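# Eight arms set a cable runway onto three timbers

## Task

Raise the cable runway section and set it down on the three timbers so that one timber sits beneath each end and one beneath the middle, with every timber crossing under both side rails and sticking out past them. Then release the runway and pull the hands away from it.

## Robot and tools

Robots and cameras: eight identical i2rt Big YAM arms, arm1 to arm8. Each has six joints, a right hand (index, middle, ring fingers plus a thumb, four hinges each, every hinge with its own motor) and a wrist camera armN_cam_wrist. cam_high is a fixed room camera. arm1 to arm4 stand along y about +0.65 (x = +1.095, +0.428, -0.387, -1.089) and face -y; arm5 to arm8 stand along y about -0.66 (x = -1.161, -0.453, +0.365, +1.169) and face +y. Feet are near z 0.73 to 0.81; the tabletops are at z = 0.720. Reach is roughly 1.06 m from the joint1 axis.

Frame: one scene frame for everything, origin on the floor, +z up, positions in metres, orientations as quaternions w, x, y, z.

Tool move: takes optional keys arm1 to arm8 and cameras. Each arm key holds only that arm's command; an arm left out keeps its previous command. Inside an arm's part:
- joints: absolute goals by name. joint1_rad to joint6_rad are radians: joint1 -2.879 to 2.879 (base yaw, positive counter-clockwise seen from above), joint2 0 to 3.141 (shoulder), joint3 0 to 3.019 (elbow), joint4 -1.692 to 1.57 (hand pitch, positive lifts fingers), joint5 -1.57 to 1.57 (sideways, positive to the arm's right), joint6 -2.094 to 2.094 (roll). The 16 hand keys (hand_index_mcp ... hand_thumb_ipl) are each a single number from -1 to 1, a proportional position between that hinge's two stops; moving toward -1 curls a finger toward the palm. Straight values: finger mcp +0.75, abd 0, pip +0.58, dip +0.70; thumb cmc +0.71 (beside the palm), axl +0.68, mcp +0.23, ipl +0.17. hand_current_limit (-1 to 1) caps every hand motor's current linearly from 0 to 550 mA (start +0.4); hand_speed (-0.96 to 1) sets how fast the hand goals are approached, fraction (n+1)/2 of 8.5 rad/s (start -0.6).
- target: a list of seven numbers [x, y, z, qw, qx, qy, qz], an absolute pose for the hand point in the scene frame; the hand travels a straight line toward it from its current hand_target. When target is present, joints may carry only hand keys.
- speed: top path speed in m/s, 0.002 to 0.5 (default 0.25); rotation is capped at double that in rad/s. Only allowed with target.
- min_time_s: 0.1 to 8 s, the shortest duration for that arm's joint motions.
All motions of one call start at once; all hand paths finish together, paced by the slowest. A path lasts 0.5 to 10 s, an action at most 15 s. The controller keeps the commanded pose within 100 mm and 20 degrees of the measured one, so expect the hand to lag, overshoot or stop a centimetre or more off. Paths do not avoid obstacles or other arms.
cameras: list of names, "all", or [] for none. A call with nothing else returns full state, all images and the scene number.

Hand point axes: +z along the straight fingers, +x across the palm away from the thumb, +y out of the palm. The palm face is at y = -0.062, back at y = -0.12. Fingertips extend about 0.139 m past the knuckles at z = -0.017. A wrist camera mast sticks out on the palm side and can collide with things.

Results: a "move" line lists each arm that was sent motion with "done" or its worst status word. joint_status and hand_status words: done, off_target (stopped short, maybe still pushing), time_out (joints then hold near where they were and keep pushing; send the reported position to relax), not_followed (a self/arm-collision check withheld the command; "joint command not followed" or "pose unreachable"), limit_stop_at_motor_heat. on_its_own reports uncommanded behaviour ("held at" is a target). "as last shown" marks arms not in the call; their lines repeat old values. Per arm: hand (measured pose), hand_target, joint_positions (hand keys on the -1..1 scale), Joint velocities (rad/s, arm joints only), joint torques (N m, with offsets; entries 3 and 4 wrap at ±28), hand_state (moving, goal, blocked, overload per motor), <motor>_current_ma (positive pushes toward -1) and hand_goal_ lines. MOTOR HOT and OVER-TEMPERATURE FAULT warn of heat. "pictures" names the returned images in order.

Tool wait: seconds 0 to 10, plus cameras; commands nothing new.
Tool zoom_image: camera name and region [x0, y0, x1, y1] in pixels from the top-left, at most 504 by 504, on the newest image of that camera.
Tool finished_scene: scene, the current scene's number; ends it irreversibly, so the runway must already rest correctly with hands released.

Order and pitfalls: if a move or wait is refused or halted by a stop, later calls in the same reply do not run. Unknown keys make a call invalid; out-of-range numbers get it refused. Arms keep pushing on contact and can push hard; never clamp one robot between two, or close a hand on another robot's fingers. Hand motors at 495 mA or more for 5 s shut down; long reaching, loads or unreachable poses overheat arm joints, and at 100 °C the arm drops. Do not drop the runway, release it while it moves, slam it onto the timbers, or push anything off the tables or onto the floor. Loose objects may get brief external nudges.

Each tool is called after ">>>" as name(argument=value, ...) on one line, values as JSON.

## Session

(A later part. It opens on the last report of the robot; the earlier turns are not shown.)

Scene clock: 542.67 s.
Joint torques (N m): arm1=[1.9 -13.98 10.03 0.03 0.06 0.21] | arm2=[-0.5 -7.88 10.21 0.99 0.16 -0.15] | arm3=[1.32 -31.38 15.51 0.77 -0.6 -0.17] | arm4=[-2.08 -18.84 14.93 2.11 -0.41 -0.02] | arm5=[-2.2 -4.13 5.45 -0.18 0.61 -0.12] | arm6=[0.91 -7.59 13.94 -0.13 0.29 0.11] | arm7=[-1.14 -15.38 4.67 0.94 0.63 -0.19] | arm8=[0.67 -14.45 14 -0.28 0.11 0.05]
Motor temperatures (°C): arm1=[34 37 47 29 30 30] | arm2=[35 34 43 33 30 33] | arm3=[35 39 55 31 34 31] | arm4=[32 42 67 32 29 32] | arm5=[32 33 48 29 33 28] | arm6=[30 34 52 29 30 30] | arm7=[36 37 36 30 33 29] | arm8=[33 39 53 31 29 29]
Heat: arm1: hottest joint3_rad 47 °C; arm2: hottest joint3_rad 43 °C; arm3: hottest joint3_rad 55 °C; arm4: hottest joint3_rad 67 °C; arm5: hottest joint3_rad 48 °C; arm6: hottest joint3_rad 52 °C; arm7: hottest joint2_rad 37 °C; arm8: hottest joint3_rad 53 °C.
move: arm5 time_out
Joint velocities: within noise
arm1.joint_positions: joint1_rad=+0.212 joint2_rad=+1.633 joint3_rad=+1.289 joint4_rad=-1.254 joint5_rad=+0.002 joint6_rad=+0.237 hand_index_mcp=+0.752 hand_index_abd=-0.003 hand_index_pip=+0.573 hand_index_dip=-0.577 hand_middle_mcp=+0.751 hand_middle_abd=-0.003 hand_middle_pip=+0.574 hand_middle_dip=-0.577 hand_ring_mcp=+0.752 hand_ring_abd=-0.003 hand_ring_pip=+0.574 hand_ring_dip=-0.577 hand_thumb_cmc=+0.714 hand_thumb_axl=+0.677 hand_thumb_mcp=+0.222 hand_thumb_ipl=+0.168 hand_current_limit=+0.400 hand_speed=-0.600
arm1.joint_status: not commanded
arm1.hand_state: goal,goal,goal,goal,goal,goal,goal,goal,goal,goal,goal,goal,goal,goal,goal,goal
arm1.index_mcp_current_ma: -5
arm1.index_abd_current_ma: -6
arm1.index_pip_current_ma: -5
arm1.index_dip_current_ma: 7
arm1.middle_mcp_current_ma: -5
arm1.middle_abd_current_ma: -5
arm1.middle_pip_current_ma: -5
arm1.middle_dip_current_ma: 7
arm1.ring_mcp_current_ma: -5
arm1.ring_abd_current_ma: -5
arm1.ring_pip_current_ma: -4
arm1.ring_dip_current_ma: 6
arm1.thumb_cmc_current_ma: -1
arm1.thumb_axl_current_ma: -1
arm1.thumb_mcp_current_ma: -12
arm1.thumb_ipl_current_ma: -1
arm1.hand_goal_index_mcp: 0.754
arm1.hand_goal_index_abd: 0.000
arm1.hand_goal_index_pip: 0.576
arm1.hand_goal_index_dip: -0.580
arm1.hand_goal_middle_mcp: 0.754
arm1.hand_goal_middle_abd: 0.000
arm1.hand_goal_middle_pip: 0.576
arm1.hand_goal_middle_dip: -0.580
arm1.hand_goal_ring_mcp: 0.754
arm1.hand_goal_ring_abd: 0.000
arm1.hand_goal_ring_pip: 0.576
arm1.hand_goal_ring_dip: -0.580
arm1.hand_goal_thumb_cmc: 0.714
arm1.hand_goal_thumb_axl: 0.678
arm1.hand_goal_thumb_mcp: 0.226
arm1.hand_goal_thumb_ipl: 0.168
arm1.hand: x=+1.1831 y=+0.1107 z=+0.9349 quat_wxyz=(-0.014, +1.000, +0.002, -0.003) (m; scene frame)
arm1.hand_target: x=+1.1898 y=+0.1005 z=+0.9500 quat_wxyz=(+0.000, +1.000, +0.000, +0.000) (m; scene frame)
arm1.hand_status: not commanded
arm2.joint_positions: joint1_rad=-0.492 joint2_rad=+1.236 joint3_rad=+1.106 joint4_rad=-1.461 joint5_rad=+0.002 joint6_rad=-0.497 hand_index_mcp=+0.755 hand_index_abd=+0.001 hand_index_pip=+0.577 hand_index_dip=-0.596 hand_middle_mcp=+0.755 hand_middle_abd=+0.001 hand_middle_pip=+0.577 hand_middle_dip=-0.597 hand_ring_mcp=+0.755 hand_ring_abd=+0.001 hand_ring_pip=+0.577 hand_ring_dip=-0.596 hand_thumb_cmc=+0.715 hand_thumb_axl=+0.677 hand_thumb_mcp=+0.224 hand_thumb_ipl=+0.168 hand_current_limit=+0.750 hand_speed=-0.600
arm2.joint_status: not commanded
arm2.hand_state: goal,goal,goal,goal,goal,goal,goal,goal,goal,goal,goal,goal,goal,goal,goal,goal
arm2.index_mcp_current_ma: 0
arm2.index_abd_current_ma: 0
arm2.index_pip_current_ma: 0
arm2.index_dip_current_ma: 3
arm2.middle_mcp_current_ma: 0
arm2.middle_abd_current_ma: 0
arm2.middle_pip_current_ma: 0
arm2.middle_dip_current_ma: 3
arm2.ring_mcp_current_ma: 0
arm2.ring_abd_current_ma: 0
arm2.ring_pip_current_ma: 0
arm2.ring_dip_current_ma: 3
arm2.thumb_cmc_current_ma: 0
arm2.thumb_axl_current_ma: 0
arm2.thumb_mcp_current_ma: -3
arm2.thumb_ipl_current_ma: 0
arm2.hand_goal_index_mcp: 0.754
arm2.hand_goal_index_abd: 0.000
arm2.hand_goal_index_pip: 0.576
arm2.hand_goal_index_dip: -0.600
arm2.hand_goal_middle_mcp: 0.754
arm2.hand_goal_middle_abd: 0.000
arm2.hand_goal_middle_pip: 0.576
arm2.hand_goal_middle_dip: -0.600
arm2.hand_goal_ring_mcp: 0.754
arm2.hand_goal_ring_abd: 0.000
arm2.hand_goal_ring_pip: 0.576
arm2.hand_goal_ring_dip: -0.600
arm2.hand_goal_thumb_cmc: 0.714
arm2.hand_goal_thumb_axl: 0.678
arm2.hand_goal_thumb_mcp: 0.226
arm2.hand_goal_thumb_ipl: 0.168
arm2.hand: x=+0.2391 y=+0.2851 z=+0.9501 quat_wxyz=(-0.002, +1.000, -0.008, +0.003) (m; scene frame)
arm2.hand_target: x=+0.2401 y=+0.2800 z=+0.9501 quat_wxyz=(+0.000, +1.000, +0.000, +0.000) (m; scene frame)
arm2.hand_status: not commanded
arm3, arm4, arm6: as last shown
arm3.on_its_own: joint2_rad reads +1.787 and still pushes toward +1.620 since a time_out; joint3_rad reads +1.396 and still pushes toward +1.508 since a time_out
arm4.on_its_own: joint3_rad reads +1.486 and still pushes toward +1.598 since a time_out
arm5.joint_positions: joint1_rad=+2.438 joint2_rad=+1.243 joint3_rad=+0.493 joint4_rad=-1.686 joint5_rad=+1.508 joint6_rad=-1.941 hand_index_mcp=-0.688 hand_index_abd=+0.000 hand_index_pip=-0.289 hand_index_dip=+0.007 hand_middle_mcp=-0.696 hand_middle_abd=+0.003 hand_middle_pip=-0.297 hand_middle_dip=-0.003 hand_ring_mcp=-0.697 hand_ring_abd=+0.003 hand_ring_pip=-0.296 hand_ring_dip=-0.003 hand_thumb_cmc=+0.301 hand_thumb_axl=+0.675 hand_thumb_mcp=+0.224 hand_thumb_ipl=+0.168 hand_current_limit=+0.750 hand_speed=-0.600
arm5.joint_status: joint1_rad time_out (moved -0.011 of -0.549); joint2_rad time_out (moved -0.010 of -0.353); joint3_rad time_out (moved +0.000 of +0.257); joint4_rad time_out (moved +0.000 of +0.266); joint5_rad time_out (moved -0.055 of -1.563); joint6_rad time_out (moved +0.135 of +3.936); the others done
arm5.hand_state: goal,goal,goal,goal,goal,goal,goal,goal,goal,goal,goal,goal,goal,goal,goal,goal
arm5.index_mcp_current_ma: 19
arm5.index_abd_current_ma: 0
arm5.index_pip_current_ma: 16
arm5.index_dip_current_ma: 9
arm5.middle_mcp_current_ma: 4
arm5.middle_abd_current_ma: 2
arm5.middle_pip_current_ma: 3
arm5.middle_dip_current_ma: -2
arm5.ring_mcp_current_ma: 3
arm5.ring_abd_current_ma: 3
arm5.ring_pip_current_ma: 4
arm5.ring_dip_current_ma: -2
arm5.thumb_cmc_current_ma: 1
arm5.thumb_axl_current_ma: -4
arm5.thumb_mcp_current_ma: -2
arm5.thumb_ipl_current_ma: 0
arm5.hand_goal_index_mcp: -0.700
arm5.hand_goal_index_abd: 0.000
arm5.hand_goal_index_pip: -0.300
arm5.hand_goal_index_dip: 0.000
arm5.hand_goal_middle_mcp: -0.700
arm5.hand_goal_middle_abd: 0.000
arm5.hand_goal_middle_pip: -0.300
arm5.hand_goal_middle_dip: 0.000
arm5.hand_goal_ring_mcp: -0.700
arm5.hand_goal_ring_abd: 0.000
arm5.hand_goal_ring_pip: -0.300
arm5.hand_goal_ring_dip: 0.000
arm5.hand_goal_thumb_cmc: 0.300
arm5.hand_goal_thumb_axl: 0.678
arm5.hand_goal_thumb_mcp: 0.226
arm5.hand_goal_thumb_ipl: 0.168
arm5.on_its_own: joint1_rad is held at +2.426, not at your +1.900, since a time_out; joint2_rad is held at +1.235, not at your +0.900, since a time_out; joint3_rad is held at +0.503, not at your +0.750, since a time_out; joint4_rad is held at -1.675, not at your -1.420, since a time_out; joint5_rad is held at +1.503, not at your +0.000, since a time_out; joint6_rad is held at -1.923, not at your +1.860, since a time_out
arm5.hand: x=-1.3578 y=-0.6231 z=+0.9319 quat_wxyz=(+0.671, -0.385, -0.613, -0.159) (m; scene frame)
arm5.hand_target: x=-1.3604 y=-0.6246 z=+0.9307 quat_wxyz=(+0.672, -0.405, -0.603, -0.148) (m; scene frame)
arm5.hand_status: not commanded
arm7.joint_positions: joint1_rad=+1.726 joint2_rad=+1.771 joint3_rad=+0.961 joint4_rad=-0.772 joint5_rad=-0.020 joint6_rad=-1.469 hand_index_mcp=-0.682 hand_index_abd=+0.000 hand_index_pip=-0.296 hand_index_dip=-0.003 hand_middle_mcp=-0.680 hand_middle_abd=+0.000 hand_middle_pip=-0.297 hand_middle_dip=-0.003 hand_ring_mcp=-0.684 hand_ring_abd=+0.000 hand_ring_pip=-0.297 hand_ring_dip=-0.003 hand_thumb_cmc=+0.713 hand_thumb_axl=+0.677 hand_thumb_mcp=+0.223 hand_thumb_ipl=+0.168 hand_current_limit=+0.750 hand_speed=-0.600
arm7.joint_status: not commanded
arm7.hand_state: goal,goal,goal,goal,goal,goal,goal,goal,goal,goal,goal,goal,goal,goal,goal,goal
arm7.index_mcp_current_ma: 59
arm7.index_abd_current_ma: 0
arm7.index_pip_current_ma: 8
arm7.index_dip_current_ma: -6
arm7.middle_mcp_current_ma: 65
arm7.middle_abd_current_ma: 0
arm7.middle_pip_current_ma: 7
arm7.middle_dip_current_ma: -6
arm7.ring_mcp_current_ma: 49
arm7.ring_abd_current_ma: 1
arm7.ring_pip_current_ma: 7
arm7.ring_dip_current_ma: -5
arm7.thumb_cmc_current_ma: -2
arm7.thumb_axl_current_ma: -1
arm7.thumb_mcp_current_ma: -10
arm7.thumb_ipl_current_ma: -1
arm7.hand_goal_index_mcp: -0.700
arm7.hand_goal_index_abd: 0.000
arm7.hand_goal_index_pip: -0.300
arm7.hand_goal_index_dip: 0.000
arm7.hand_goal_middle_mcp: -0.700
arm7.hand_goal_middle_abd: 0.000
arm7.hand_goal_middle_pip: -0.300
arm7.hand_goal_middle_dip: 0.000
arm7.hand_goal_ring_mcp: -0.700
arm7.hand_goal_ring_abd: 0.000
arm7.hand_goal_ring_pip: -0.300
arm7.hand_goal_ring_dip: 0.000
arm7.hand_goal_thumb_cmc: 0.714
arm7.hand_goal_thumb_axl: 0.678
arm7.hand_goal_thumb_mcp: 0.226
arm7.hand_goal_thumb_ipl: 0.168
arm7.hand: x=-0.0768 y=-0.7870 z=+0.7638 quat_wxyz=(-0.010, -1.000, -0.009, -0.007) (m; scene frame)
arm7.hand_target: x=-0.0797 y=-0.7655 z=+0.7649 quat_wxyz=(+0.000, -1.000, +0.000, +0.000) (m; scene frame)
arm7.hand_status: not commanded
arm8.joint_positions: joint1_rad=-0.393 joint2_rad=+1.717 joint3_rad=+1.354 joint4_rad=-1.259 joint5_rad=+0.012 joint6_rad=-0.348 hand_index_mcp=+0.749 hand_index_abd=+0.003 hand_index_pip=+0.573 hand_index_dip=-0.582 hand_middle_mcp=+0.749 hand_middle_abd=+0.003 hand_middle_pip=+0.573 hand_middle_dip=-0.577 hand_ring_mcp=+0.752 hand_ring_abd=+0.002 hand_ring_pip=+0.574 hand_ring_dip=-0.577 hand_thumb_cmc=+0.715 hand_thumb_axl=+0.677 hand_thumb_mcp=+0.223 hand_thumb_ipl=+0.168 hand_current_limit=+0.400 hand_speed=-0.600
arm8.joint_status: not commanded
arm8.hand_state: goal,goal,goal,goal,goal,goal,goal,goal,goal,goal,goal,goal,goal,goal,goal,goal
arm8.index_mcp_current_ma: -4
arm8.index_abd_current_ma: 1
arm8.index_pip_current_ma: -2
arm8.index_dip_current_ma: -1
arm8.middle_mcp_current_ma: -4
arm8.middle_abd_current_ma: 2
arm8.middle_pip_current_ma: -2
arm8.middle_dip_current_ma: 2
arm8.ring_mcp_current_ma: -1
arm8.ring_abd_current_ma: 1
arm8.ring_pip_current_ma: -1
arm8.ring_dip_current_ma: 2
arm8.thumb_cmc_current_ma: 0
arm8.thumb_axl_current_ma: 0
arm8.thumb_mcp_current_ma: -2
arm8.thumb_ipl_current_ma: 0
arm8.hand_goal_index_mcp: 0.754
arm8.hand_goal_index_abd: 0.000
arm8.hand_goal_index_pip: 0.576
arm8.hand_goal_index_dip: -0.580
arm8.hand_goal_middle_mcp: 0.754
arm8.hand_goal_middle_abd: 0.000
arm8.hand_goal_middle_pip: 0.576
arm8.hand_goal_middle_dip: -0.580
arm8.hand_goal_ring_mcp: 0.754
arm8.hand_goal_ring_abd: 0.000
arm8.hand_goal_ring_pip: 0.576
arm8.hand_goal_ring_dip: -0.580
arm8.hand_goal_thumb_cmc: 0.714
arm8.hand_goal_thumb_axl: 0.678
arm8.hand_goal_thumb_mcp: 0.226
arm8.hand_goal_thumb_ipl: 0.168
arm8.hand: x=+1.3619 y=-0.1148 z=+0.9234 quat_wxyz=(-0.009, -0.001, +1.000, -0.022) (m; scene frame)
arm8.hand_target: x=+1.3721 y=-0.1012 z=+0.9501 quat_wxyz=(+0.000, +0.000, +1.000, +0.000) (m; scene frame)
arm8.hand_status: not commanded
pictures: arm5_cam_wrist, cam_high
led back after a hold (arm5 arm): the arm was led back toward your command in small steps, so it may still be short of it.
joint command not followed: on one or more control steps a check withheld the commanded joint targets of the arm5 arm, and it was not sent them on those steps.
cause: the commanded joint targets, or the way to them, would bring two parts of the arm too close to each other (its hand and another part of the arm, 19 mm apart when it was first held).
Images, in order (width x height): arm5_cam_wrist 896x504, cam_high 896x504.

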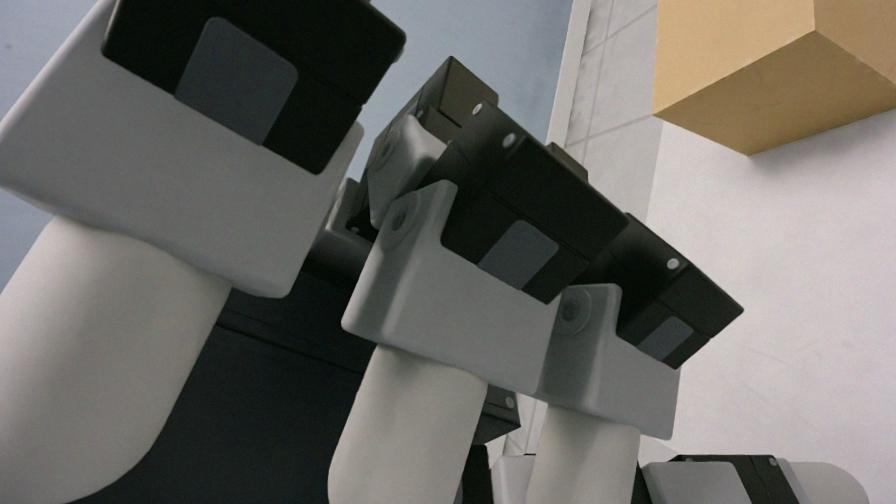

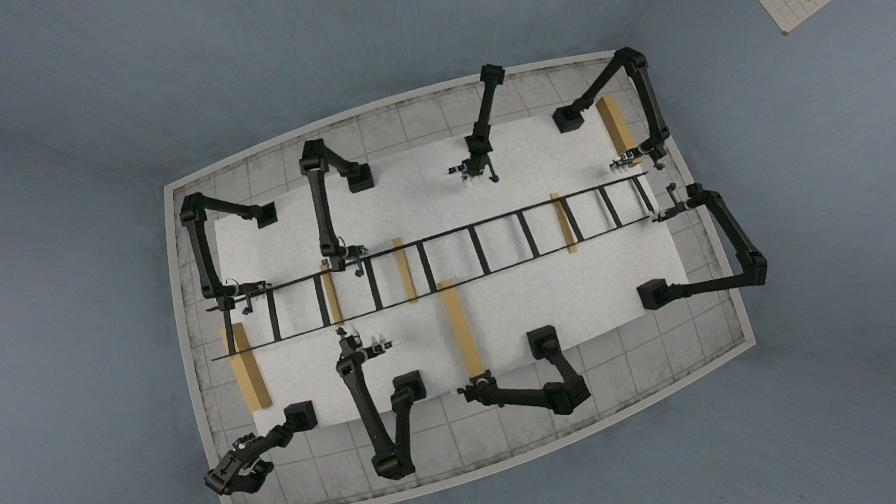

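>>> move(arm5={"joints": {"joint1_rad": 2.3, "joint2_rad": 1.25, "joint3_rad": 1.3, "joint4_rad": -1.3, "joint5_rad": 1.0, "joint6_rad": -1.7}, "min_time_s": 3})

>>> move(arm5={"joints": {"joint1_rad": 2.1, "joint2_rad": 1.2, "joint3_rad": 1.1, "joint4_rad": -1.3, "joint5_rad": 0.0, "joint6_rad": -0.5}, "min_time_s": 3}, cameras=["cam_high"])

Scene clock: 546.77 s.
Joint torques (N m): arm1=[1.49 -13.51 9.99 -0.02 0.05 0.2] | arm2=[-0.32 -8.35 10.18 1.06 0.18 -0.12] | arm3=[1.44 -31.33 15.53 0.81 -0.59 -0.16] | arm4=[-2.08 -18.84 14.95 2.13 -0.41 -0.02] | arm5=[-0.79 -8 12.29 1.37 0.72 0.23] | arm6=[0.73 -7.59 13.97 -0.12 0.29 0.12] | arm7=[-1.03 -15.38 4.7 0.95 0.62 -0.19] | arm8=[0.32 -15.27 13.89 -0.46 0.12 0.08]
Motor temperatures (°C): arm1=[34 37 47 29 30 30] | arm2=[35 34 43 33 30 33] | arm3=[35 39 56 31 34 31] | arm4=[32 43 68 32 29 32] | arm5=[32 33 48 29 33 28] | arm6=[30 34 52 29 30 30] | arm7=[36 37 36 30 33 29] | arm8=[33 39 53 31 29 29]
Heat: arm1: hottest joint3_rad 47 °C; arm2: hottest joint3_rad 43 °C; arm3: hottest joint3_rad 56 °C; arm4: hottest joint3_rad 68 °C; arm5: hottest joint3_rad 48 °C; arm6: hottest joint3_rad 52 °C; arm7: hottest joint2_rad 37 °C; arm8: hottest joint3_rad 53 °C.
move: arm5 done
Joint velocities: within noise
arm1, arm2, arm3, arm4, arm6, arm7, arm8: as last shown
arm3.on_its_own: joint2_rad reads +1.787 and still pushes toward +1.620 since a time_out; joint3_rad reads +1.396 and still pushes toward +1.508 since a time_out
arm4.on_its_own: joint3_rad reads +1.486 and still pushes toward +1.598 since a time_out
arm5.joint_positions: joint1_rad=+2.313 joint2_rad=+1.243 joint3_rad=+1.243 joint4_rad=-1.311 joint5_rad=+1.004 joint6_rad=-1.709 hand_index_mcp=-0.688 hand_index_abd=+0.000 hand_index_pip=-0.289 hand_index_dip=+0.007 hand_middle_mcp=-0.695 hand_middle_abd=+0.003 hand_middle_pip=-0.297 hand_middle_dip=-0.003 hand_ring_mcp=-0.696 hand_ring_abd=+0.003 hand_ring_pip=-0.296 hand_ring_dip=-0.003 hand_thumb_cmc=+0.298 hand_thumb_axl=+0.675 hand_thumb_mcp=+0.224 hand_thumb_ipl=+0.168 hand_current_limit=+0.750 hand_speed=-0.600
arm5.joint_status: all done
arm5.hand_state: goal,goal,goal,goal,goal,goal,goal,goal,goal,goal,goal,goal,goal,goal,goal,goal
arm5.index_mcp_current_ma: 19
arm5.index_abd_current_ma: 0
arm5.index_pip_current_ma: 16
arm5.index_dip_current_ma: 9
arm5.middle_mcp_current_ma: 5
arm5.middle_abd_current_ma: 2
arm5.middle_pip_current_ma: 3
arm5.middle_dip_current_ma: -2
arm5.ring_mcp_current_ma: 5
arm5.ring_abd_current_ma: 3
arm5.ring_pip_current_ma: 4
arm5.ring_dip_current_ma: -2
arm5.thumb_cmc_current_ma: -2
arm5.thumb_axl_current_ma: -4
arm5.thumb_mcp_current_ma: -2
arm5.thumb_ipl_current_ma: 0
arm5.hand_goal_index_mcp: -0.700
arm5.hand_goal_index_abd: 0.000
arm5.hand_goal_index_pip: -0.300
arm5.hand_goal_index_dip: 0.000
arm5.hand_goal_middle_mcp: -0.700
arm5.hand_goal_middle_abd: 0.000
arm5.hand_goal_middle_pip: -0.300
arm5.hand_goal_middle_dip: 0.000
arm5.hand_goal_ring_mcp: -0.700
arm5.hand_goal_ring_abd: 0.000
arm5.hand_goal_ring_pip: -0.300
arm5.hand_goal_ring_dip: 0.000
arm5.hand_goal_thumb_cmc: 0.300
arm5.hand_goal_thumb_axl: 0.678
arm5.hand_goal_thumb_mcp: 0.226
arm5.hand_goal_thumb_ipl: 0.168
arm5.hand: x=-1.5476 y=-0.8518 z=+1.0648 quat_wxyz=(+0.425, -0.821, -0.299, +0.238) (m; scene frame)
arm5.hand_target: x=-1.5630 y=-0.8582 z=+1.0889 quat_wxyz=(+0.414, -0.827, -0.276, +0.261) (m; scene frame)
arm5.hand_status: not commanded
pictures: none

Scene clock: 550.53 s.
Joint torques (N m): arm1=[1.67 -13.51 10.04 -0.12 0.07 0.21] | arm2=[0.21 -7.77 10.24 0.96 0.18 -0.1] | arm3=[1.26 -31.33 15.53 0.84 -0.61 -0.15] | arm4=[-2.14 -18.84 14.94 2.11 -0.42 -0.02] | arm5=[-0.67 -9.52 7.28 1.68 -0.18 0.08] | arm6=[0.85 -7.53 13.96 -0.1 0.29 0.12] | arm7=[-1.08 -15.5 4.67 0.91 0.63 -0.19] | arm8=[-0.21 -14.8 13.87 -0.03 0.16 -0.03]
Motor temperatures (°C): arm1=[34 37 47 29 30 30] | arm2=[35 34 43 33 30 33] | arm3=[35 39 56 31 34 31] | arm4=[32 43 69 32 29 32] | arm5=[32 33 48 29 33 28] | arm6=[30 34 52 29 30 30] | arm7=[36 37 36 30 33 29] | arm8=[33 39 53 31 29 29]
Heat: arm1: hottest joint3_rad 47 °C; arm2: hottest joint3_rad 43 °C; arm3: hottest joint3_rad 56 °C; arm4: hottest joint3_rad 69 °C; arm5: hottest joint3_rad 48 °C; arm6: hottest joint3_rad 52 °C; arm7: hottest joint2_rad 37 °C; arm8: hottest joint3_rad 53 °C.
move: arm5 done
Joint velocities: within noise
arm1, arm2, arm3, arm4, arm7, arm8: as last shown
arm3.on_its_own: joint2_rad reads +1.787 and still pushes toward +1.620 since a time_out; joint3_rad reads +1.396 and still pushes toward +1.508 since a time_out
arm4.on_its_own: joint3_rad reads +1.486 and still pushes toward +1.598 since a time_out
arm5.joint_positions: joint1_rad=+2.112 joint2_rad=+1.208 joint3_rad=+1.119 joint4_rad=-1.310 joint5_rad=+0.003 joint6_rad=-0.510 hand_index_mcp=-0.688 hand_index_abd=+0.000 hand_index_pip=-0.289 hand_index_dip=+0.007 hand_middle_mcp=-0.694 hand_middle_abd=+0.002 hand_middle_pip=-0.297 hand_middle_dip=-0.003 hand_ring_mcp=-0.695 hand_ring_abd=+0.002 hand_ring_pip=-0.296 hand_ring_dip=-0.003 hand_thumb_cmc=+0.299 hand_thumb_axl=+0.675 hand_thumb_mcp=+0.224 hand_thumb_ipl=+0.168 hand_current_limit=+0.750 hand_speed=-0.600
arm5.joint_status: all done
arm5.hand_state: goal,goal,goal,goal,goal,goal,goal,goal,goal,goal,goal,goal,goal,goal,goal,goal
arm5.index_mcp_current_ma: 19
arm5.index_abd_current_ma: 0
arm5.index_pip_current_ma: 16
arm5.index_dip_current_ma: 9
arm5.middle_mcp_current_ma: 7
arm5.middle_abd_current_ma: 2
arm5.middle_pip_current_ma: 3
arm5.middle_dip_current_ma: -2
arm5.ring_mcp_current_ma: 6
arm5.ring_abd_current_ma: 2
arm5.ring_pip_current_ma: 4
arm5.ring_dip_current_ma: -2
arm5.thumb_cmc_current_ma: 0
arm5.thumb_axl_current_ma: -4
arm5.thumb_mcp_current_ma: -2
arm5.thumb_ipl_current_ma: 0
arm5.hand_goal_index_mcp: -0.700
arm5.hand_goal_index_abd: 0.000
arm5.hand_goal_index_pip: -0.300
arm5.hand_goal_index_dip: 0.000
arm5.hand_goal_middle_mcp: -0.700
arm5.hand_goal_middle_abd: 0.000
arm5.hand_goal_middle_pip: -0.300
arm5.hand_goal_middle_dip: 0.000
arm5.hand_goal_ring_mcp: -0.700
arm5.hand_goal_ring_abd: 0.000
arm5.hand_goal_ring_pip: -0.300
arm5.hand_goal_ring_dip: 0.000
arm5.hand_goal_thumb_cmc: 0.300
arm5.hand_goal_thumb_axl: 0.678
arm5.hand_goal_thumb_mcp: 0.226
arm5.hand_goal_thumb_ipl: 0.168
arm5.hand: x=-1.5548 y=-0.8963 z=+1.0295 quat_wxyz=(-0.059, -0.958, +0.276, +0.057) (m; scene frame)
arm5.hand_target: x=-1.5547 y=-0.8897 z=+1.0245 quat_wxyz=(-0.059, -0.955, +0.287, +0.056) (m; scene frame)
arm5.hand_status: not commanded
arm6.joint_positions: joint1_rad=+0.180 joint2_rad=+1.233 joint3_rad=+1.035 joint4_rad=-1.448 joint5_rad=-0.003 joint6_rad=+0.206 hand_index_mcp=+0.786 hand_index_abd=+0.002 hand_index_pip=+0.434 hand_index_dip=-0.512 hand_middle_mcp=+0.790 hand_middle_abd=+0.002 hand_middle_pip=+0.434 hand_middle_dip=-0.512 hand_ring_mcp=-0.742 hand_ring_abd=-0.003 hand_ring_pip=+0.966 hand_ring_dip=+0.503 hand_thumb_cmc=+0.713 hand_thumb_axl=+0.677 hand_thumb_mcp=+0.223 hand_thumb_ipl=+0.168 hand_current_limit=+0.750 hand_speed=-0.600
arm6.joint_status: not commanded
arm6.hand_state: goal,goal,goal,goal,goal,goal,goal,goal,goal,goal,overload,goal,goal,goal,goal,goal
arm6.index_mcp_current_ma: -7
arm6.index_abd_current_ma: 2
arm6.index_pip_current_ma: -3
arm6.index_dip_current_ma: -3
arm6.middle_mcp_current_ma: 0
arm6.middle_abd_current_ma: 2
arm6.middle_pip_current_ma: -3
arm6.middle_dip_current_ma: -3
arm6.ring_mcp_current_ma: 17
arm6.ring_abd_current_ma: -3
arm6.ring_pip_current_ma: 0
arm6.ring_dip_current_ma: 5
arm6.thumb_cmc_current_ma: -1
arm6.thumb_axl_current_ma: -1
arm6.thumb_mcp_current_ma: -7
arm6.thumb_ipl_current_ma: 0
arm6.hand_goal_index_mcp: 0.790
arm6.hand_goal_index_abd: 0.000
arm6.hand_goal_index_pip: 0.436
arm6.hand_goal_index_dip: -0.510
arm6.hand_goal_middle_mcp: 0.790
arm6.hand_goal_middle_abd: 0.000
arm6.hand_goal_middle_pip: 0.436
arm6.hand_goal_middle_dip: -0.510
arm6.hand_goal_ring_mcp: -0.750
arm6.hand_goal_ring_abd: 0.000
arm6.hand_goal_ring_pip: 0.576
arm6.hand_goal_ring_dip: 0.500
arm6.hand_goal_thumb_cmc: 0.714
arm6.hand_goal_thumb_axl: 0.678
arm6.hand_goal_thumb_mcp: 0.226
arm6.hand_goal_thumb_ipl: 0.168
arm6.hand: x=-0.4945 y=-0.2666 z=+0.9690 quat_wxyz=(+0.005, +0.000, +0.999, -0.032) (m; scene frame)
arm6.hand_target: x=-0.4997 y=-0.2515 z=+0.9998 quat_wxyz=(+0.000, +0.000, +1.000, +0.000) (m; scene frame)
arm6.hand_status: not commanded
pictures: cam_high
Images, in order (width x height): cam_high 896x504.

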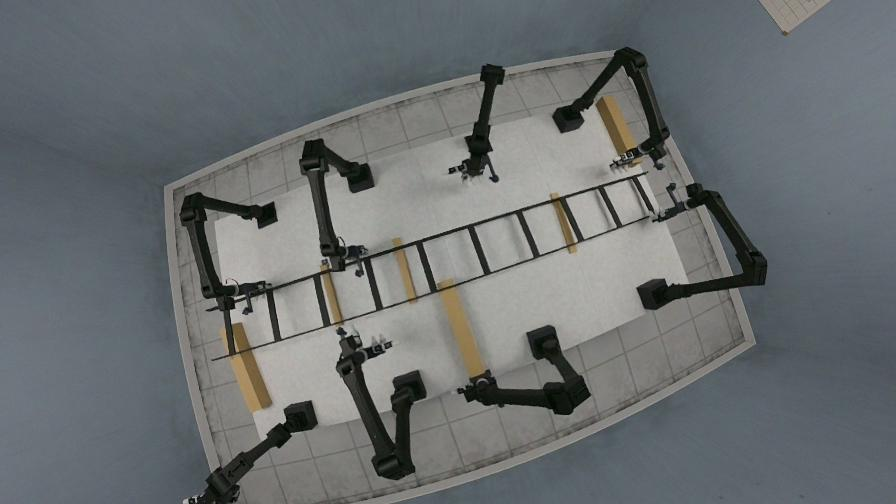

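>>> move(arm5={"joints": {"joint1_rad": 1.75, "joint2_rad": 1.05, "joint3_rad": 0.85, "joint4_rad": -1.37, "joint5_rad": 0.0, "joint6_rad": 1.71}, "min_time_s": 2.5}, arm4={"joints": {"joint3_rad": 1.57}}, cameras=["arm5_cam_wrist", "cam_high"])

Scene clock: 554.57 s.
Joint torques (N m): arm1=[1.79 -13.22 10.09 -0.09 0.06 0.22] | arm2=[-0.03 -7.94 10.18 0.77 0.14 -0.13] | arm3=[1.38 -31.33 15.53 0.77 -0.6 -0.17] | arm4=[-2.08 -18.84 12.92 2.11 -0.41 -0.02] | arm5=[-1.14 -6.07 6.53 0.08 0.32 0.07] | arm6=[0.91 -7.41 13.98 -0.12 0.28 0.11] | arm7=[-1.08 -15.44 4.68 0.91 0.61 -0.19] | arm8=[-0.62 -15.97 13.94 -0.38 0.14 0.01]
Motor temperatures (°C): arm1=[34 37 47 29 30 30] | arm2=[35 34 43 33 30 33] | arm3=[35 39 57 31 34 31] | arm4=[32 43 69 32 29 32] | arm5=[32 33 48 29 33 28] | arm6=[30 34 52 29 30 30] | arm7=[36 37 36 30 33 29] | arm8=[33 39 54 31 29 29]
Heat: arm1: hottest joint3_rad 47 °C; arm2: hottest joint3_rad 43 °C; arm3: hottest joint3_rad 57 °C; arm4: hottest joint3_rad 69 °C; arm5: hottest joint3_rad 48 °C; arm6: hottest joint3_rad 52 °C; arm7: hottest joint2_rad 37 °C; arm8: hottest joint3_rad 54 °C.
move: arm4 done; arm5 done
Joint velocities: within noise
arm1, arm2, arm6, arm7, arm8: as last shown
arm3.joint_positions: joint1_rad=-0.225 joint2_rad=+1.787 joint3_rad=+1.396 joint4_rad=-1.219 joint5_rad=+0.008 joint6_rad=-0.217 hand_index_mcp=+0.781 hand_index_abd=+0.002 hand_index_pip=+0.410 hand_index_dip=-0.718 hand_middle_mcp=+0.780 hand_middle_abd=+0.001 hand_middle_pip=+0.436 hand_middle_dip=-0.676 hand_ring_mcp=+0.791 hand_ring_abd=+0.003 hand_ring_pip=+0.443 hand_ring_dip=-0.626 hand_thumb_cmc=+0.715 hand_thumb_axl=+0.677 hand_thumb_mcp=+0.222 hand_thumb_ipl=+0.168 hand_current_limit=+0.750 hand_speed=-0.600
arm3.joint_status: not commanded
arm3.hand_state: blocked,goal,blocked,blocked,blocked,goal,blocked,blocked,blocked,goal,blocked,blocked,goal,goal,goal,goal
arm3.index_mcp_current_ma: 52
arm3.index_abd_current_ma: 0
arm3.index_pip_current_ma: 67
arm3.index_dip_current_ma: 32
arm3.middle_mcp_current_ma: 74
arm3.middle_abd_current_ma: 0
arm3.middle_pip_current_ma: 134
arm3.middle_dip_current_ma: 130
arm3.ring_mcp_current_ma: 75
arm3.ring_abd_current_ma: 0
arm3.ring_pip_current_ma: 156
arm3.ring_dip_current_ma: 308
arm3.thumb_cmc_current_ma: 0
arm3.thumb_axl_current_ma: 0
arm3.thumb_mcp_current_ma: -1
arm3.thumb_ipl_current_ma: 0
arm3.hand_goal_index_mcp: 0.740
arm3.hand_goal_index_abd: 0.000
arm3.hand_goal_index_pip: 0.360
arm3.hand_goal_index_dip: -0.750
arm3.hand_goal_middle_mcp: 0.730
arm3.hand_goal_middle_abd: 0.000
arm3.hand_goal_middle_pip: 0.360
arm3.hand_goal_middle_dip: -0.750
arm3.hand_goal_ring_mcp: 0.740
arm3.hand_goal_ring_abd: 0.000
arm3.hand_goal_ring_pip: 0.360
arm3.hand_goal_ring_dip: -0.750
arm3.hand_goal_thumb_cmc: 0.714
arm3.hand_goal_thumb_axl: 0.678
arm3.hand_goal_thumb_mcp: 0.226
arm3.hand_goal_thumb_ipl: 0.168
arm3.on_its_own: joint2_rad reads +1.787 and still pushes toward +1.620 since a time_out; joint3_rad reads +1.396 and still pushes toward +1.508 since a time_out
arm3.hand: x=-0.5374 y=+0.0760 z=+0.8683 quat_wxyz=(-0.019, +1.000, -0.012, +0.007) (m; scene frame)
arm3.hand_target: x=-0.5410 y=+0.0400 z=+1.0252 quat_wxyz=(+0.128, +0.992, +0.000, -0.020) (m; scene frame)
arm3.hand_status: not commanded
arm4.joint_positions: joint1_rad=-0.141 joint2_rad=+1.700 joint3_rad=+1.486 joint4_rad=-1.365 joint5_rad=-0.006 joint6_rad=-0.110 hand_index_mcp=+0.720 hand_index_abd=+0.003 hand_index_pip=+0.363 hand_index_dip=-0.746 hand_middle_mcp=+0.743 hand_middle_abd=+0.004 hand_middle_pip=+0.389 hand_middle_dip=-0.726 hand_ring_mcp=+0.781 hand_ring_abd=-0.007 hand_ring_pip=+0.420 hand_ring_dip=-0.697 hand_thumb_cmc=+0.715 hand_thumb_axl=+0.677 hand_thumb_mcp=+0.222 hand_thumb_ipl=+0.168 hand_current_limit=+0.750 hand_speed=-0.600
arm4.joint_status: all done
arm4.hand_state: goal,goal,goal,goal,blocked,goal,blocked,blocked,blocked,goal,blocked,blocked,goal,goal,goal,goal
arm4.index_mcp_current_ma: 0
arm4.index_abd_current_ma: 1
arm4.index_pip_current_ma: 2
arm4.index_dip_current_ma: 2
arm4.middle_mcp_current_ma: 33
arm4.middle_abd_current_ma: 2
arm4.middle_pip_current_ma: 43
arm4.middle_dip_current_ma: 32
arm4.ring_mcp_current_ma: 143
arm4.ring_abd_current_ma: -5
arm4.ring_pip_current_ma: 127
arm4.ring_dip_current_ma: 108
arm4.thumb_cmc_current_ma: 0
arm4.thumb_axl_current_ma: 0
arm4.thumb_mcp_current_ma: -3
arm4.thumb_ipl_current_ma: 0
arm4.hand_goal_index_mcp: 0.720
arm4.hand_goal_index_abd: 0.000
arm4.hand_goal_index_pip: 0.360
arm4.hand_goal_index_dip: -0.750
arm4.hand_goal_middle_mcp: 0.720
arm4.hand_goal_middle_abd: 0.000
arm4.hand_goal_middle_pip: 0.360
arm4.hand_goal_middle_dip: -0.750
arm4.hand_goal_ring_mcp: 0.720
arm4.hand_goal_ring_abd: 0.000
arm4.hand_goal_ring_pip: 0.360
arm4.hand_goal_ring_dip: -0.750
arm4.hand_goal_thumb_cmc: 0.714
arm4.hand_goal_thumb_axl: 0.678
arm4.hand_goal_thumb_mcp: 0.226
arm4.hand_goal_thumb_ipl: 0.168
arm4.hand: x=-1.1631 y=+0.0532 z=+0.8994 quat_wxyz=(-0.002, +1.000, +0.002, -0.002) (m; scene frame)
arm4.hand_target: x=-1.1650 y=+0.0277 z=+0.9910 quat_wxyz=(+0.097, +0.995, +0.001, -0.007) (m; scene frame)
arm4.hand_status: not commanded
arm5.joint_positions: joint1_rad=+1.762 joint2_rad=+1.058 joint3_rad=+0.868 joint4_rad=-1.362 joint5_rad=+0.002 joint6_rad=+1.700 hand_index_mcp=-0.688 hand_index_abd=+0.000 hand_index_pip=-0.289 hand_index_dip=+0.007 hand_middle_mcp=-0.694 hand_middle_abd=+0.002 hand_middle_pip=-0.297 hand_middle_dip=-0.003 hand_ring_mcp=-0.695 hand_ring_abd=+0.002 hand_ring_pip=-0.296 hand_ring_dip=-0.003 hand_thumb_cmc=+0.299 hand_thumb_axl=+0.675 hand_thumb_mcp=+0.224 hand_thumb_ipl=+0.168 hand_current_limit=+0.750 hand_speed=-0.600
arm5.joint_status: all done
arm5.hand_state: goal,goal,goal,goal,goal,goal,goal,goal,goal,goal,goal,goal,goal,goal,goal,goal
arm5.index_mcp_current_ma: 19
arm5.index_abd_current_ma: 0
arm5.index_pip_current_ma: 16
arm5.index_dip_current_ma: 9
arm5.middle_mcp_current_ma: 7
arm5.middle_abd_current_ma: 2
arm5.middle_pip_current_ma: 3
arm5.middle_dip_current_ma: -2
arm5.ring_mcp_current_ma: 6
arm5.ring_abd_current_ma: 2
arm5.ring_pip_current_ma: 4
arm5.ring_dip_current_ma: -2
arm5.thumb_cmc_current_ma: 0
arm5.thumb_axl_current_ma: -3
arm5.thumb_mcp_current_ma: -2
arm5.thumb_ipl_current_ma: 0
arm5.hand_goal_index_mcp: -0.700
arm5.hand_goal_index_abd: 0.000
arm5.hand_goal_index_pip: -0.300
arm5.hand_goal_index_dip: 0.000
arm5.hand_goal_middle_mcp: -0.700
arm5.hand_goal_middle_abd: 0.000
arm5.hand_goal_middle_pip: -0.300
arm5.hand_goal_middle_dip: 0.000
arm5.hand_goal_ring_mcp: -0.700
arm5.hand_goal_ring_abd: 0.000
arm5.hand_goal_ring_pip: -0.300
arm5.hand_goal_ring_dip: 0.000
arm5.hand_goal_thumb_cmc: 0.300
arm5.hand_goal_thumb_axl: 0.678
arm5.hand_goal_thumb_mcp: 0.226
arm5.hand_goal_thumb_ipl: 0.168
arm5.hand: x=-1.4132 y=-0.6136 z=+0.9587 quat_wxyz=(-0.004, -0.010, +1.000, -0.001) (m; scene frame)
arm5.hand_target: x=-1.4037 y=-0.6100 z=+0.9543 quat_wxyz=(+0.005, +0.001, +1.000, -0.001) (m; scene frame)
arm5.hand_status: not commanded
pictures: arm5_cam_wrist, cam_high
Images, in order (width x height): arm5_cam_wrist 896x504, cam_high 896x504.

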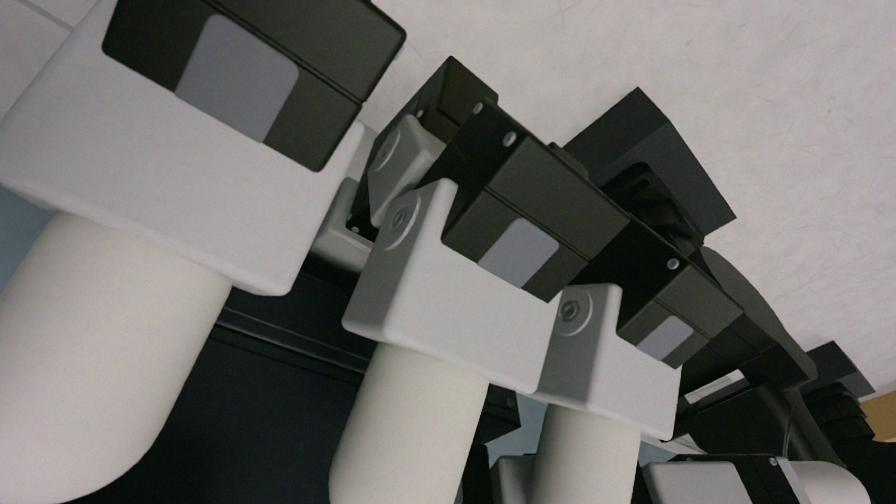

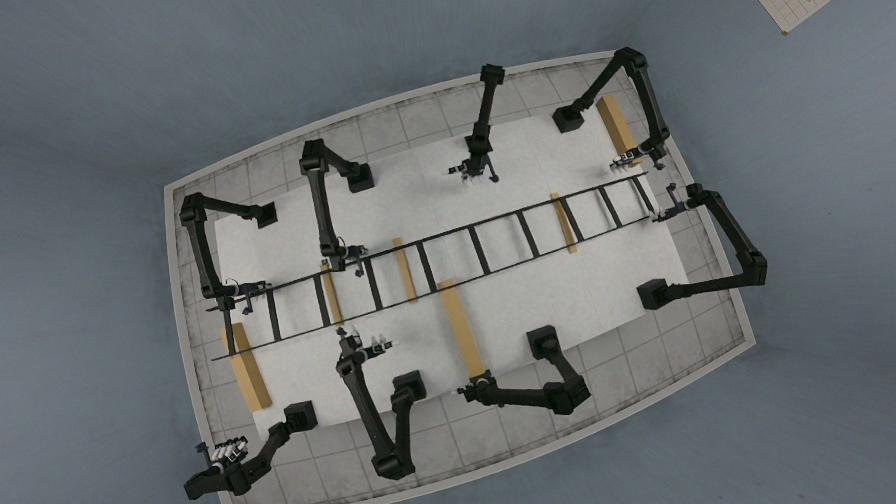

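>>> move(arm5={"target": [-1.36, -0.62, 0.93, 0, 0, 1, 0], "speed": 0.2, "joints": {"hand_thumb_cmc": 0.7, "hand_thumb_mcp": -0.6}}, arm4={"joints": {"joint3_rad": 1.54}})

>>> move(arm5={"target": [-1.35, -0.62, 0.765, 0, 0, 1, 0], "speed": 0.15}, cameras=["arm5_cam_wrist", "cam_high"])

Scene clock: 557.50 s.
Joint torques (N m): arm1=[1.38 -13.45 10.09 -0.06 0.06 0.19] | arm2=[-0.44 -8.23 10.35 0.94 0.18 -0.16] | arm3=[1.2 -31.38 15.5 0.79 -0.6 -0.17] | arm4=[-2.08 -18.84 10.81 2.11 -0.41 -0.02] | arm5=[0.03 -4.72 6.52 1.06 0.42 0.13] | arm6=[0.91 -7.65 13.94 -0.12 0.28 0.11] | arm7=[-1.14 -15.44 4.66 0.92 0.62 -0.19] | arm8=[-0.44 -16.21 13.98 -0.31 0.13 0.1]
Motor temperatures (°C): arm1=[34 37 47 29 30 30] | arm2=[35 34 43 33 30 33] | arm3=[35 39 57 31 34 31] | arm4=[32 43 69 32 29 32] | arm5=[32 33 48 29 33 28] | arm6=[30 34 52 29 30 30] | arm7=[36 37 36 30 33 29] | arm8=[33 39 54 31 29 29]
Heat: arm1: hottest joint3_rad 47 °C; arm2: hottest joint3_rad 43 °C; arm3: hottest joint3_rad 57 °C; arm4: hottest joint3_rad 69 °C; arm5: hottest joint3_rad 48 °C; arm6: hottest joint3_rad 52 °C; arm7: hottest joint2_rad 37 °C; arm8: hottest joint3_rad 54 °C.
move: arm4 done; arm5 done
Joint velocities: within noise
arm1, arm2, arm3, arm6, arm7, arm8: as last shown
arm3.on_its_own: joint2_rad reads +1.787 and still pushes toward +1.620 since a time_out; joint3_rad reads +1.396 and still pushes toward +1.508 since a time_out
arm4.joint_positions: joint1_rad=-0.141 joint2_rad=+1.700 joint3_rad=+1.486 joint4_rad=-1.365 joint5_rad=-0.006 joint6_rad=-0.110 hand_index_mcp=+0.720 hand_index_abd=+0.003 hand_index_pip=+0.363 hand_index_dip=-0.746 hand_middle_mcp=+0.743 hand_middle_abd=+0.004 hand_middle_pip=+0.389 hand_middle_dip=-0.726 hand_ring_mcp=+0.781 hand_ring_abd=-0.007 hand_ring_pip=+0.420 hand_ring_dip=-0.697 hand_thumb_cmc=+0.715 hand_thumb_axl=+0.677 hand_thumb_mcp=+0.222 hand_thumb_ipl=+0.168 hand_current_limit=+0.750 hand_speed=-0.600
arm4.joint_status: all done
arm4.hand_state: goal,goal,goal,goal,blocked,goal,blocked,blocked,blocked,goal,blocked,blocked,goal,goal,goal,goal
arm4.index_mcp_current_ma: 0
arm4.index_abd_current_ma: 1
arm4.index_pip_current_ma: 2
arm4.index_dip_current_ma: 2
arm4.middle_mcp_current_ma: 33
arm4.middle_abd_current_ma: 2
arm4.middle_pip_current_ma: 43
arm4.middle_dip_current_ma: 32
arm4.ring_mcp_current_ma: 143
arm4.ring_abd_current_ma: -5
arm4.ring_pip_current_ma: 127
arm4.ring_dip_current_ma: 108
arm4.thumb_cmc_current_ma: 0
arm4.thumb_axl_current_ma: 0
arm4.thumb_mcp_current_ma: -3
arm4.thumb_ipl_current_ma: 0
arm4.hand_goal_index_mcp: 0.720
arm4.hand_goal_index_abd: 0.000
arm4.hand_goal_index_pip: 0.360
arm4.hand_goal_index_dip: -0.750
arm4.hand_goal_middle_mcp: 0.720
arm4.hand_goal_middle_abd: 0.000
arm4.hand_goal_middle_pip: 0.360
arm4.hand_goal_middle_dip: -0.750
arm4.hand_goal_ring_mcp: 0.720
arm4.hand_goal_ring_abd: 0.000
arm4.hand_goal_ring_pip: 0.360
arm4.hand_goal_ring_dip: -0.750
arm4.hand_goal_thumb_cmc: 0.714
arm4.hand_goal_thumb_axl: 0.678
arm4.hand_goal_thumb_mcp: 0.226
arm4.hand_goal_thumb_ipl: 0.168
arm4.hand: x=-1.1631 y=+0.0532 z=+0.8994 quat_wxyz=(-0.002, +1.000, +0.002, -0.002) (m; scene frame)
arm4.hand_target: x=-1.1643 y=+0.0352 z=+0.9757 quat_wxyz=(+0.082, +0.997, +0.001, -0.005) (m; scene frame)
arm4.hand_status: not commanded
arm5.joint_positions: joint1_rad=+1.810 joint2_rad=+0.938 joint3_rad=+0.732 joint4_rad=-1.352 joint5_rad=+0.002 joint6_rad=+1.771 hand_index_mcp=-0.688 hand_index_abd=+0.000 hand_index_pip=-0.296 hand_index_dip=+0.003 hand_middle_mcp=-0.694 hand_middle_abd=+0.002 hand_middle_pip=-0.297 hand_middle_dip=-0.003 hand_ring_mcp=-0.695 hand_ring_abd=+0.002 hand_ring_pip=-0.296 hand_ring_dip=-0.003 hand_thumb_cmc=+0.697 hand_thumb_axl=+0.676 hand_thumb_mcp=-0.599 hand_thumb_ipl=+0.168 hand_current_limit=+0.750 hand_speed=-0.600
arm5.joint_status: all done
arm5.hand_state: goal,goal,goal,goal,goal,goal,goal,goal,goal,goal,goal,goal,goal,goal,goal,goal
arm5.index_mcp_current_ma: 19
arm5.index_abd_current_ma: 0
arm5.index_pip_current_ma: 4
arm5.index_dip_current_ma: 2
arm5.middle_mcp_current_ma: 7
arm5.middle_abd_current_ma: 2
arm5.middle_pip_current_ma: 3
arm5.middle_dip_current_ma: -2
arm5.ring_mcp_current_ma: 6
arm5.ring_abd_current_ma: 2
arm5.ring_pip_current_ma: 4
arm5.ring_dip_current_ma: -2
arm5.thumb_cmc_current_ma: -2
arm5.thumb_axl_current_ma: -2
arm5.thumb_mcp_current_ma: 1
arm5.thumb_ipl_current_ma: 0
arm5.hand_goal_index_mcp: -0.700
arm5.hand_goal_index_abd: 0.000
arm5.hand_goal_index_pip: -0.300
arm5.hand_goal_index_dip: 0.000
arm5.hand_goal_middle_mcp: -0.700
arm5.hand_goal_middle_abd: 0.000
arm5.hand_goal_middle_pip: -0.300
arm5.hand_goal_middle_dip: 0.000
arm5.hand_goal_ring_mcp: -0.700
arm5.hand_goal_ring_abd: 0.000
arm5.hand_goal_ring_pip: -0.300
arm5.hand_goal_ring_dip: 0.000
arm5.hand_goal_thumb_cmc: 0.700
arm5.hand_goal_thumb_axl: 0.678
arm5.hand_goal_thumb_mcp: -0.600
arm5.hand_goal_thumb_ipl: 0.168
arm5.hand: x=-1.3643 y=-0.6183 z=+0.9353 quat_wxyz=(-0.001, +0.001, +1.000, -0.001) (m; scene frame)
arm5.hand_target: x=-1.3600 y=-0.6199 z=+0.9301 quat_wxyz=(+0.000, +0.000, +1.000, +0.000) (m; scene frame)
arm5.hand_status: done (0.007 m and 0.2 deg from the pose sent, 0.061 m and 1.3 deg at the start)
pictures: none

Scene clock: 559.50 s.
Joint torques (N m): arm1=[1.55 -13.68 10.1 0.01 0.06 0.23] | arm2=[-0.38 -7.59 10.25 0.83 0.18 -0.15] | arm3=[1.38 -31.21 15.53 0.8 -0.6 -0.17] | arm4=[-2.08 -18.84 10.81 2.11 -0.41 -0.02] | arm5=[0.15 -3.08 4.31 0.8 0.45 0.07] | arm6=[0.91 -7.59 13.96 -0.12 0.28 0.12] | arm7=[-1.08 -15.38 4.66 0.92 0.62 -0.18] | arm8=[-0.38 -15.44 13.86 -0.42 0.1 0.02]
Motor temperatures (°C): arm1=[34 37 47 29 30 30] | arm2=[35 34 43 33 30 33] | arm3=[35 39 57 31 34 31] | arm4=[32 44 68 32 29 32] | arm5=[32 33 48 29 33 28] | arm6=[30 34 52 29 30 30] | arm7=[36 37 36 30 33 29] | arm8=[33 39 54 31 29 29]
Heat: arm1: hottest joint3_rad 47 °C; arm2: hottest joint3_rad 43 °C; arm3: hottest joint3_rad 57 °C; arm4: hottest joint3_rad 68 °C; arm5: hottest joint3_rad 48 °C; arm6: hottest joint3_rad 52 °C; arm7: hottest joint2_rad 37 °C; arm8: hottest joint3_rad 54 °C.
move: arm5 done
Joint velocities: within noise
arm1, arm2, arm3, arm4, arm6, arm7, arm8: as last shown
arm3.on_its_own: joint2_rad reads +1.787 and still pushes toward +1.620 since a time_out; joint3_rad reads +1.396 and still pushes toward +1.508 since a time_out
arm5.joint_positions: joint1_rad=+1.823 joint2_rad=+1.213 joint3_rad=+0.406 joint4_rad=-0.738 joint5_rad=+0.002 joint6_rad=+1.783 hand_index_mcp=-0.688 hand_index_abd=+0.000 hand_index_pip=-0.296 hand_index_dip=+0.003 hand_middle_mcp=-0.694 hand_middle_abd=+0.002 hand_middle_pip=-0.297 hand_middle_dip=-0.003 hand_ring_mcp=-0.695 hand_ring_abd=+0.002 hand_ring_pip=-0.296 hand_ring_dip=-0.003 hand_thumb_cmc=+0.697 hand_thumb_axl=+0.676 hand_thumb_mcp=-0.599 hand_thumb_ipl=+0.168 hand_current_limit=+0.750 hand_speed=-0.600
arm5.joint_status: not commanded
arm5.hand_state: goal,goal,goal,goal,goal,goal,goal,goal,goal,goal,goal,goal,goal,goal,goal,goal
arm5.index_mcp_current_ma: 19
arm5.index_abd_current_ma: 0
arm5.index_pip_current_ma: 4
arm5.index_dip_current_ma: 2
arm5.middle_mcp_current_ma: 8
arm5.middle_abd_current_ma: 2
arm5.middle_pip_current_ma: 3
arm5.middle_dip_current_ma: -2
arm5.ring_mcp_current_ma: 7
arm5.ring_abd_current_ma: 2
arm5.ring_pip_current_ma: 4
arm5.ring_dip_current_ma: -2
arm5.thumb_cmc_current_ma: -2
arm5.thumb_axl_current_ma: -2
arm5.thumb_mcp_current_ma: 1
arm5.thumb_ipl_current_ma: 0
arm5.hand_goal_index_mcp: -0.700
arm5.hand_goal_index_abd: 0.000
arm5.hand_goal_index_pip: -0.300
arm5.hand_goal_index_dip: 0.000
arm5.hand_goal_middle_mcp: -0.700
arm5.hand_goal_middle_abd: 0.000
arm5.hand_goal_middle_pip: -0.300
arm5.hand_goal_middle_dip: 0.000
arm5.hand_goal_ring_mcp: -0.700
arm5.hand_goal_ring_abd: 0.000
arm5.hand_goal_ring_pip: -0.300
arm5.hand_goal_ring_dip: 0.000
arm5.hand_goal_thumb_cmc: 0.700
arm5.hand_goal_thumb_axl: 0.678
arm5.hand_goal_thumb_mcp: -0.600
arm5.hand_goal_thumb_ipl: 0.168
arm5.hand: x=-1.3563 y=-0.6202 z=+0.7703 quat_wxyz=(-0.008, +0.001, +1.000, -0.003) (m; scene frame)
arm5.hand_target: x=-1.3499 y=-0.6200 z=+0.7653 quat_wxyz=(+0.000, +0.000, +1.000, +0.000) (m; scene frame)
arm5.hand_status: done (0.008 m and 1.0 deg from the pose sent, 0.171 m and 0.2 deg at the start)
pictures: arm5_cam_wrist, cam_high
Images, in order (width x height): arm5_cam_wrist 896x504, cam_high 896x504.

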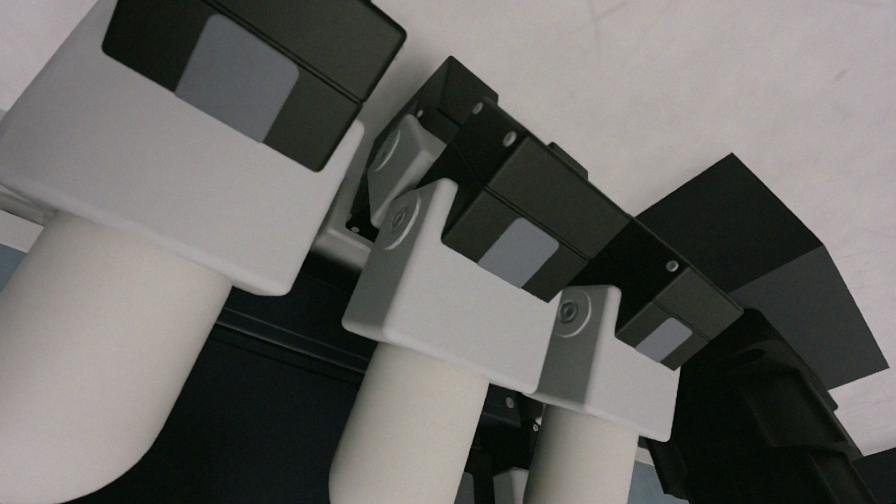

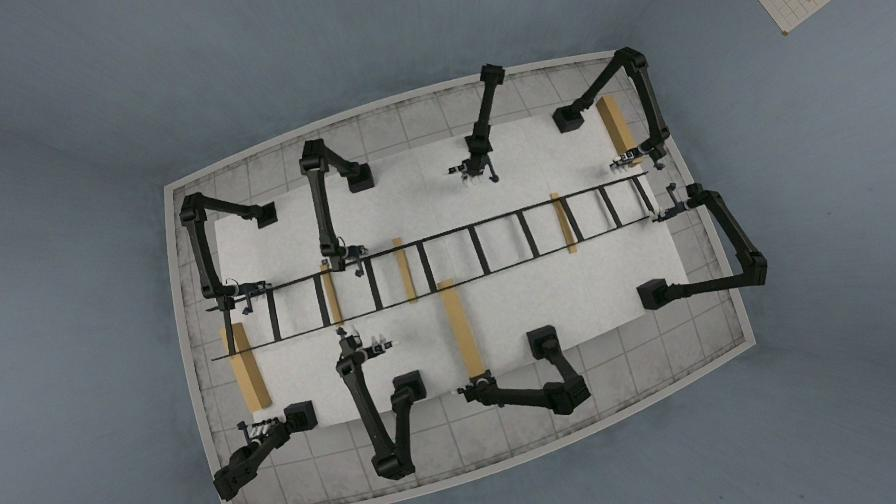

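>>> move(arm5={"target": [-1.36, -0.50, 0.765, 0, 0, 1, 0], "speed": 0.08}, cameras=["cam_high"])

>>> zoom_image(camera="cam_high", region=[170, 250, 422, 502])

Scene clock: 562.60 s.
Joint torques (N m): arm1=[1.73 -13.57 10.06 -0.02 0.07 0.22] | arm2=[-0.03 -8.23 10.09 0.94 0.18 -0.1] | arm3=[1.38 -31.21 15.56 0.79 -0.61 -0.16] | arm4=[-2.14 -18.84 10.78 2.13 -0.41 -0.02] | arm5=[-3.72 -1.14 7.05 1.55 1.58 0.3] | arm6=[0.85 -7.59 13.97 -0.12 0.28 0.12] | arm7=[-1.14 -15.38 4.66 0.92 0.62 -0.19] | arm8=[0.5 -14.62 13.91 -0.49 0.11 0]
Motor temperatures (°C): arm1=[34 37 47 29 30 30] | arm2=[35 34 43 33 30 33] | arm3=[35 39 58 31 34 31] | arm4=[32 44 68 32 29 32] | arm5=[32 33 47 29 33 28] | arm6=[30 34 52 29 30 30] | arm7=[36 37 36 30 33 29] | arm8=[33 39 54 31 29 29]
Heat: arm1: hottest joint3_rad 47 °C; arm2: hottest joint3_rad 43 °C; arm3: hottest joint3_rad 58 °C; arm4: hottest joint3_rad 68 °C; arm5: hottest joint3_rad 47 °C; arm6: hottest joint3_rad 52 °C; arm7: hottest joint2_rad 37 °C; arm8: hottest joint3_rad 54 °C.
move: arm5 off_target
Joint velocities: within noise
arm1, arm2, arm3, arm4, arm6, arm7, arm8: as last shown
arm3.on_its_own: joint2_rad reads +1.787 and still pushes toward +1.620 since a time_out; joint3_rad reads +1.396 and still pushes toward +1.508 since a time_out
arm5.joint_positions: joint1_rad=+1.340 joint2_rad=+1.238 joint3_rad=+0.406 joint4_rad=-0.742 joint5_rad=-0.028 joint6_rad=+1.226 hand_index_mcp=-0.688 hand_index_abd=+0.000 hand_index_pip=-0.296 hand_index_dip=+0.003 hand_middle_mcp=-0.723 hand_middle_abd=+0.004 hand_middle_pip=-0.310 hand_middle_dip=-0.003 hand_ring_mcp=-0.732 hand_ring_abd=+0.008 hand_ring_pip=-0.311 hand_ring_dip=+0.000 hand_thumb_cmc=+0.698 hand_thumb_axl=+0.676 hand_thumb_mcp=-0.599 hand_thumb_ipl=+0.168 hand_current_limit=+0.750 hand_speed=-0.600
arm5.joint_status: not commanded
arm5.hand_state: goal,goal,goal,goal,blocked,goal,goal,goal,blocked,goal,goal,goal,goal,goal,goal,goal
arm5.index_mcp_current_ma: 19
arm5.index_abd_current_ma: 0
arm5.index_pip_current_ma: 3
arm5.index_dip_current_ma: 2
arm5.middle_mcp_current_ma: -46
arm5.middle_abd_current_ma: 3
arm5.middle_pip_current_ma: -13
arm5.middle_dip_current_ma: -2
arm5.ring_mcp_current_ma: -73
arm5.ring_abd_current_ma: 9
arm5.ring_pip_current_ma: -16
arm5.ring_dip_current_ma: 0
arm5.thumb_cmc_current_ma: -2
arm5.thumb_axl_current_ma: -2
arm5.thumb_mcp_current_ma: 1
arm5.thumb_ipl_current_ma: 0
arm5.hand_goal_index_mcp: -0.700
arm5.hand_goal_index_abd: 0.000
arm5.hand_goal_index_pip: -0.300
arm5.hand_goal_index_dip: 0.000
arm5.hand_goal_middle_mcp: -0.700
arm5.hand_goal_middle_abd: 0.000
arm5.hand_goal_middle_pip: -0.300
arm5.hand_goal_middle_dip: 0.000
arm5.hand_goal_ring_mcp: -0.700
arm5.hand_goal_ring_abd: 0.000
arm5.hand_goal_ring_pip: -0.300
arm5.hand_goal_ring_dip: 0.000
arm5.hand_goal_thumb_cmc: 0.700
arm5.hand_goal_thumb_axl: 0.678
arm5.hand_goal_thumb_mcp: -0.600
arm5.hand_goal_thumb_ipl: 0.168
arm5.hand: x=-1.3557 y=-0.5183 z=+0.7635 quat_wxyz=(+0.002, -0.037, +0.999, -0.015) (m; scene frame)
arm5.hand_target: x=-1.3593 y=-0.5011 z=+0.7658 quat_wxyz=(+0.000, +0.000, +1.000, +0.000) (m; scene frame)
arm5.hand_status: off_target (0.019 m and 4.5 deg from the pose sent, 0.120 m and 1.0 deg at the start)
pictures: cam_high
Images, in order (width x height): cam_high 896x504.

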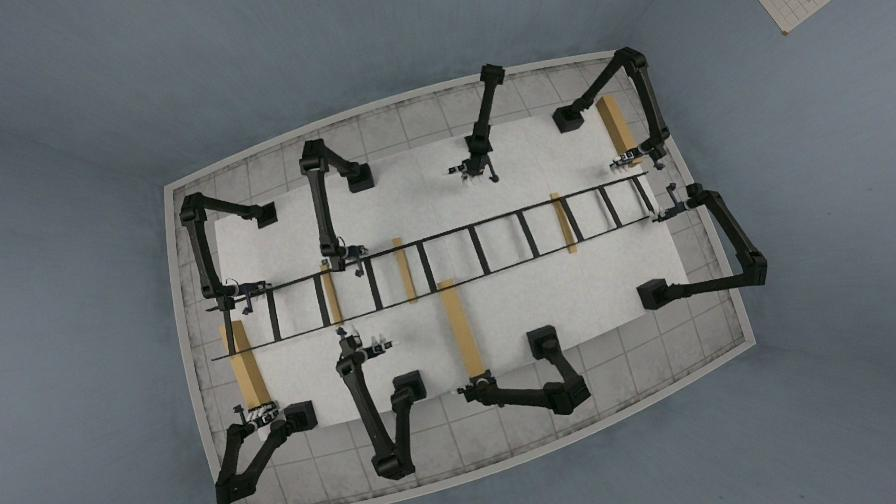

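Scaled by 2.000.

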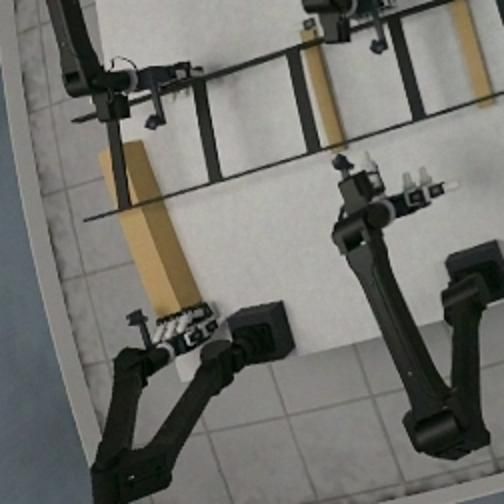

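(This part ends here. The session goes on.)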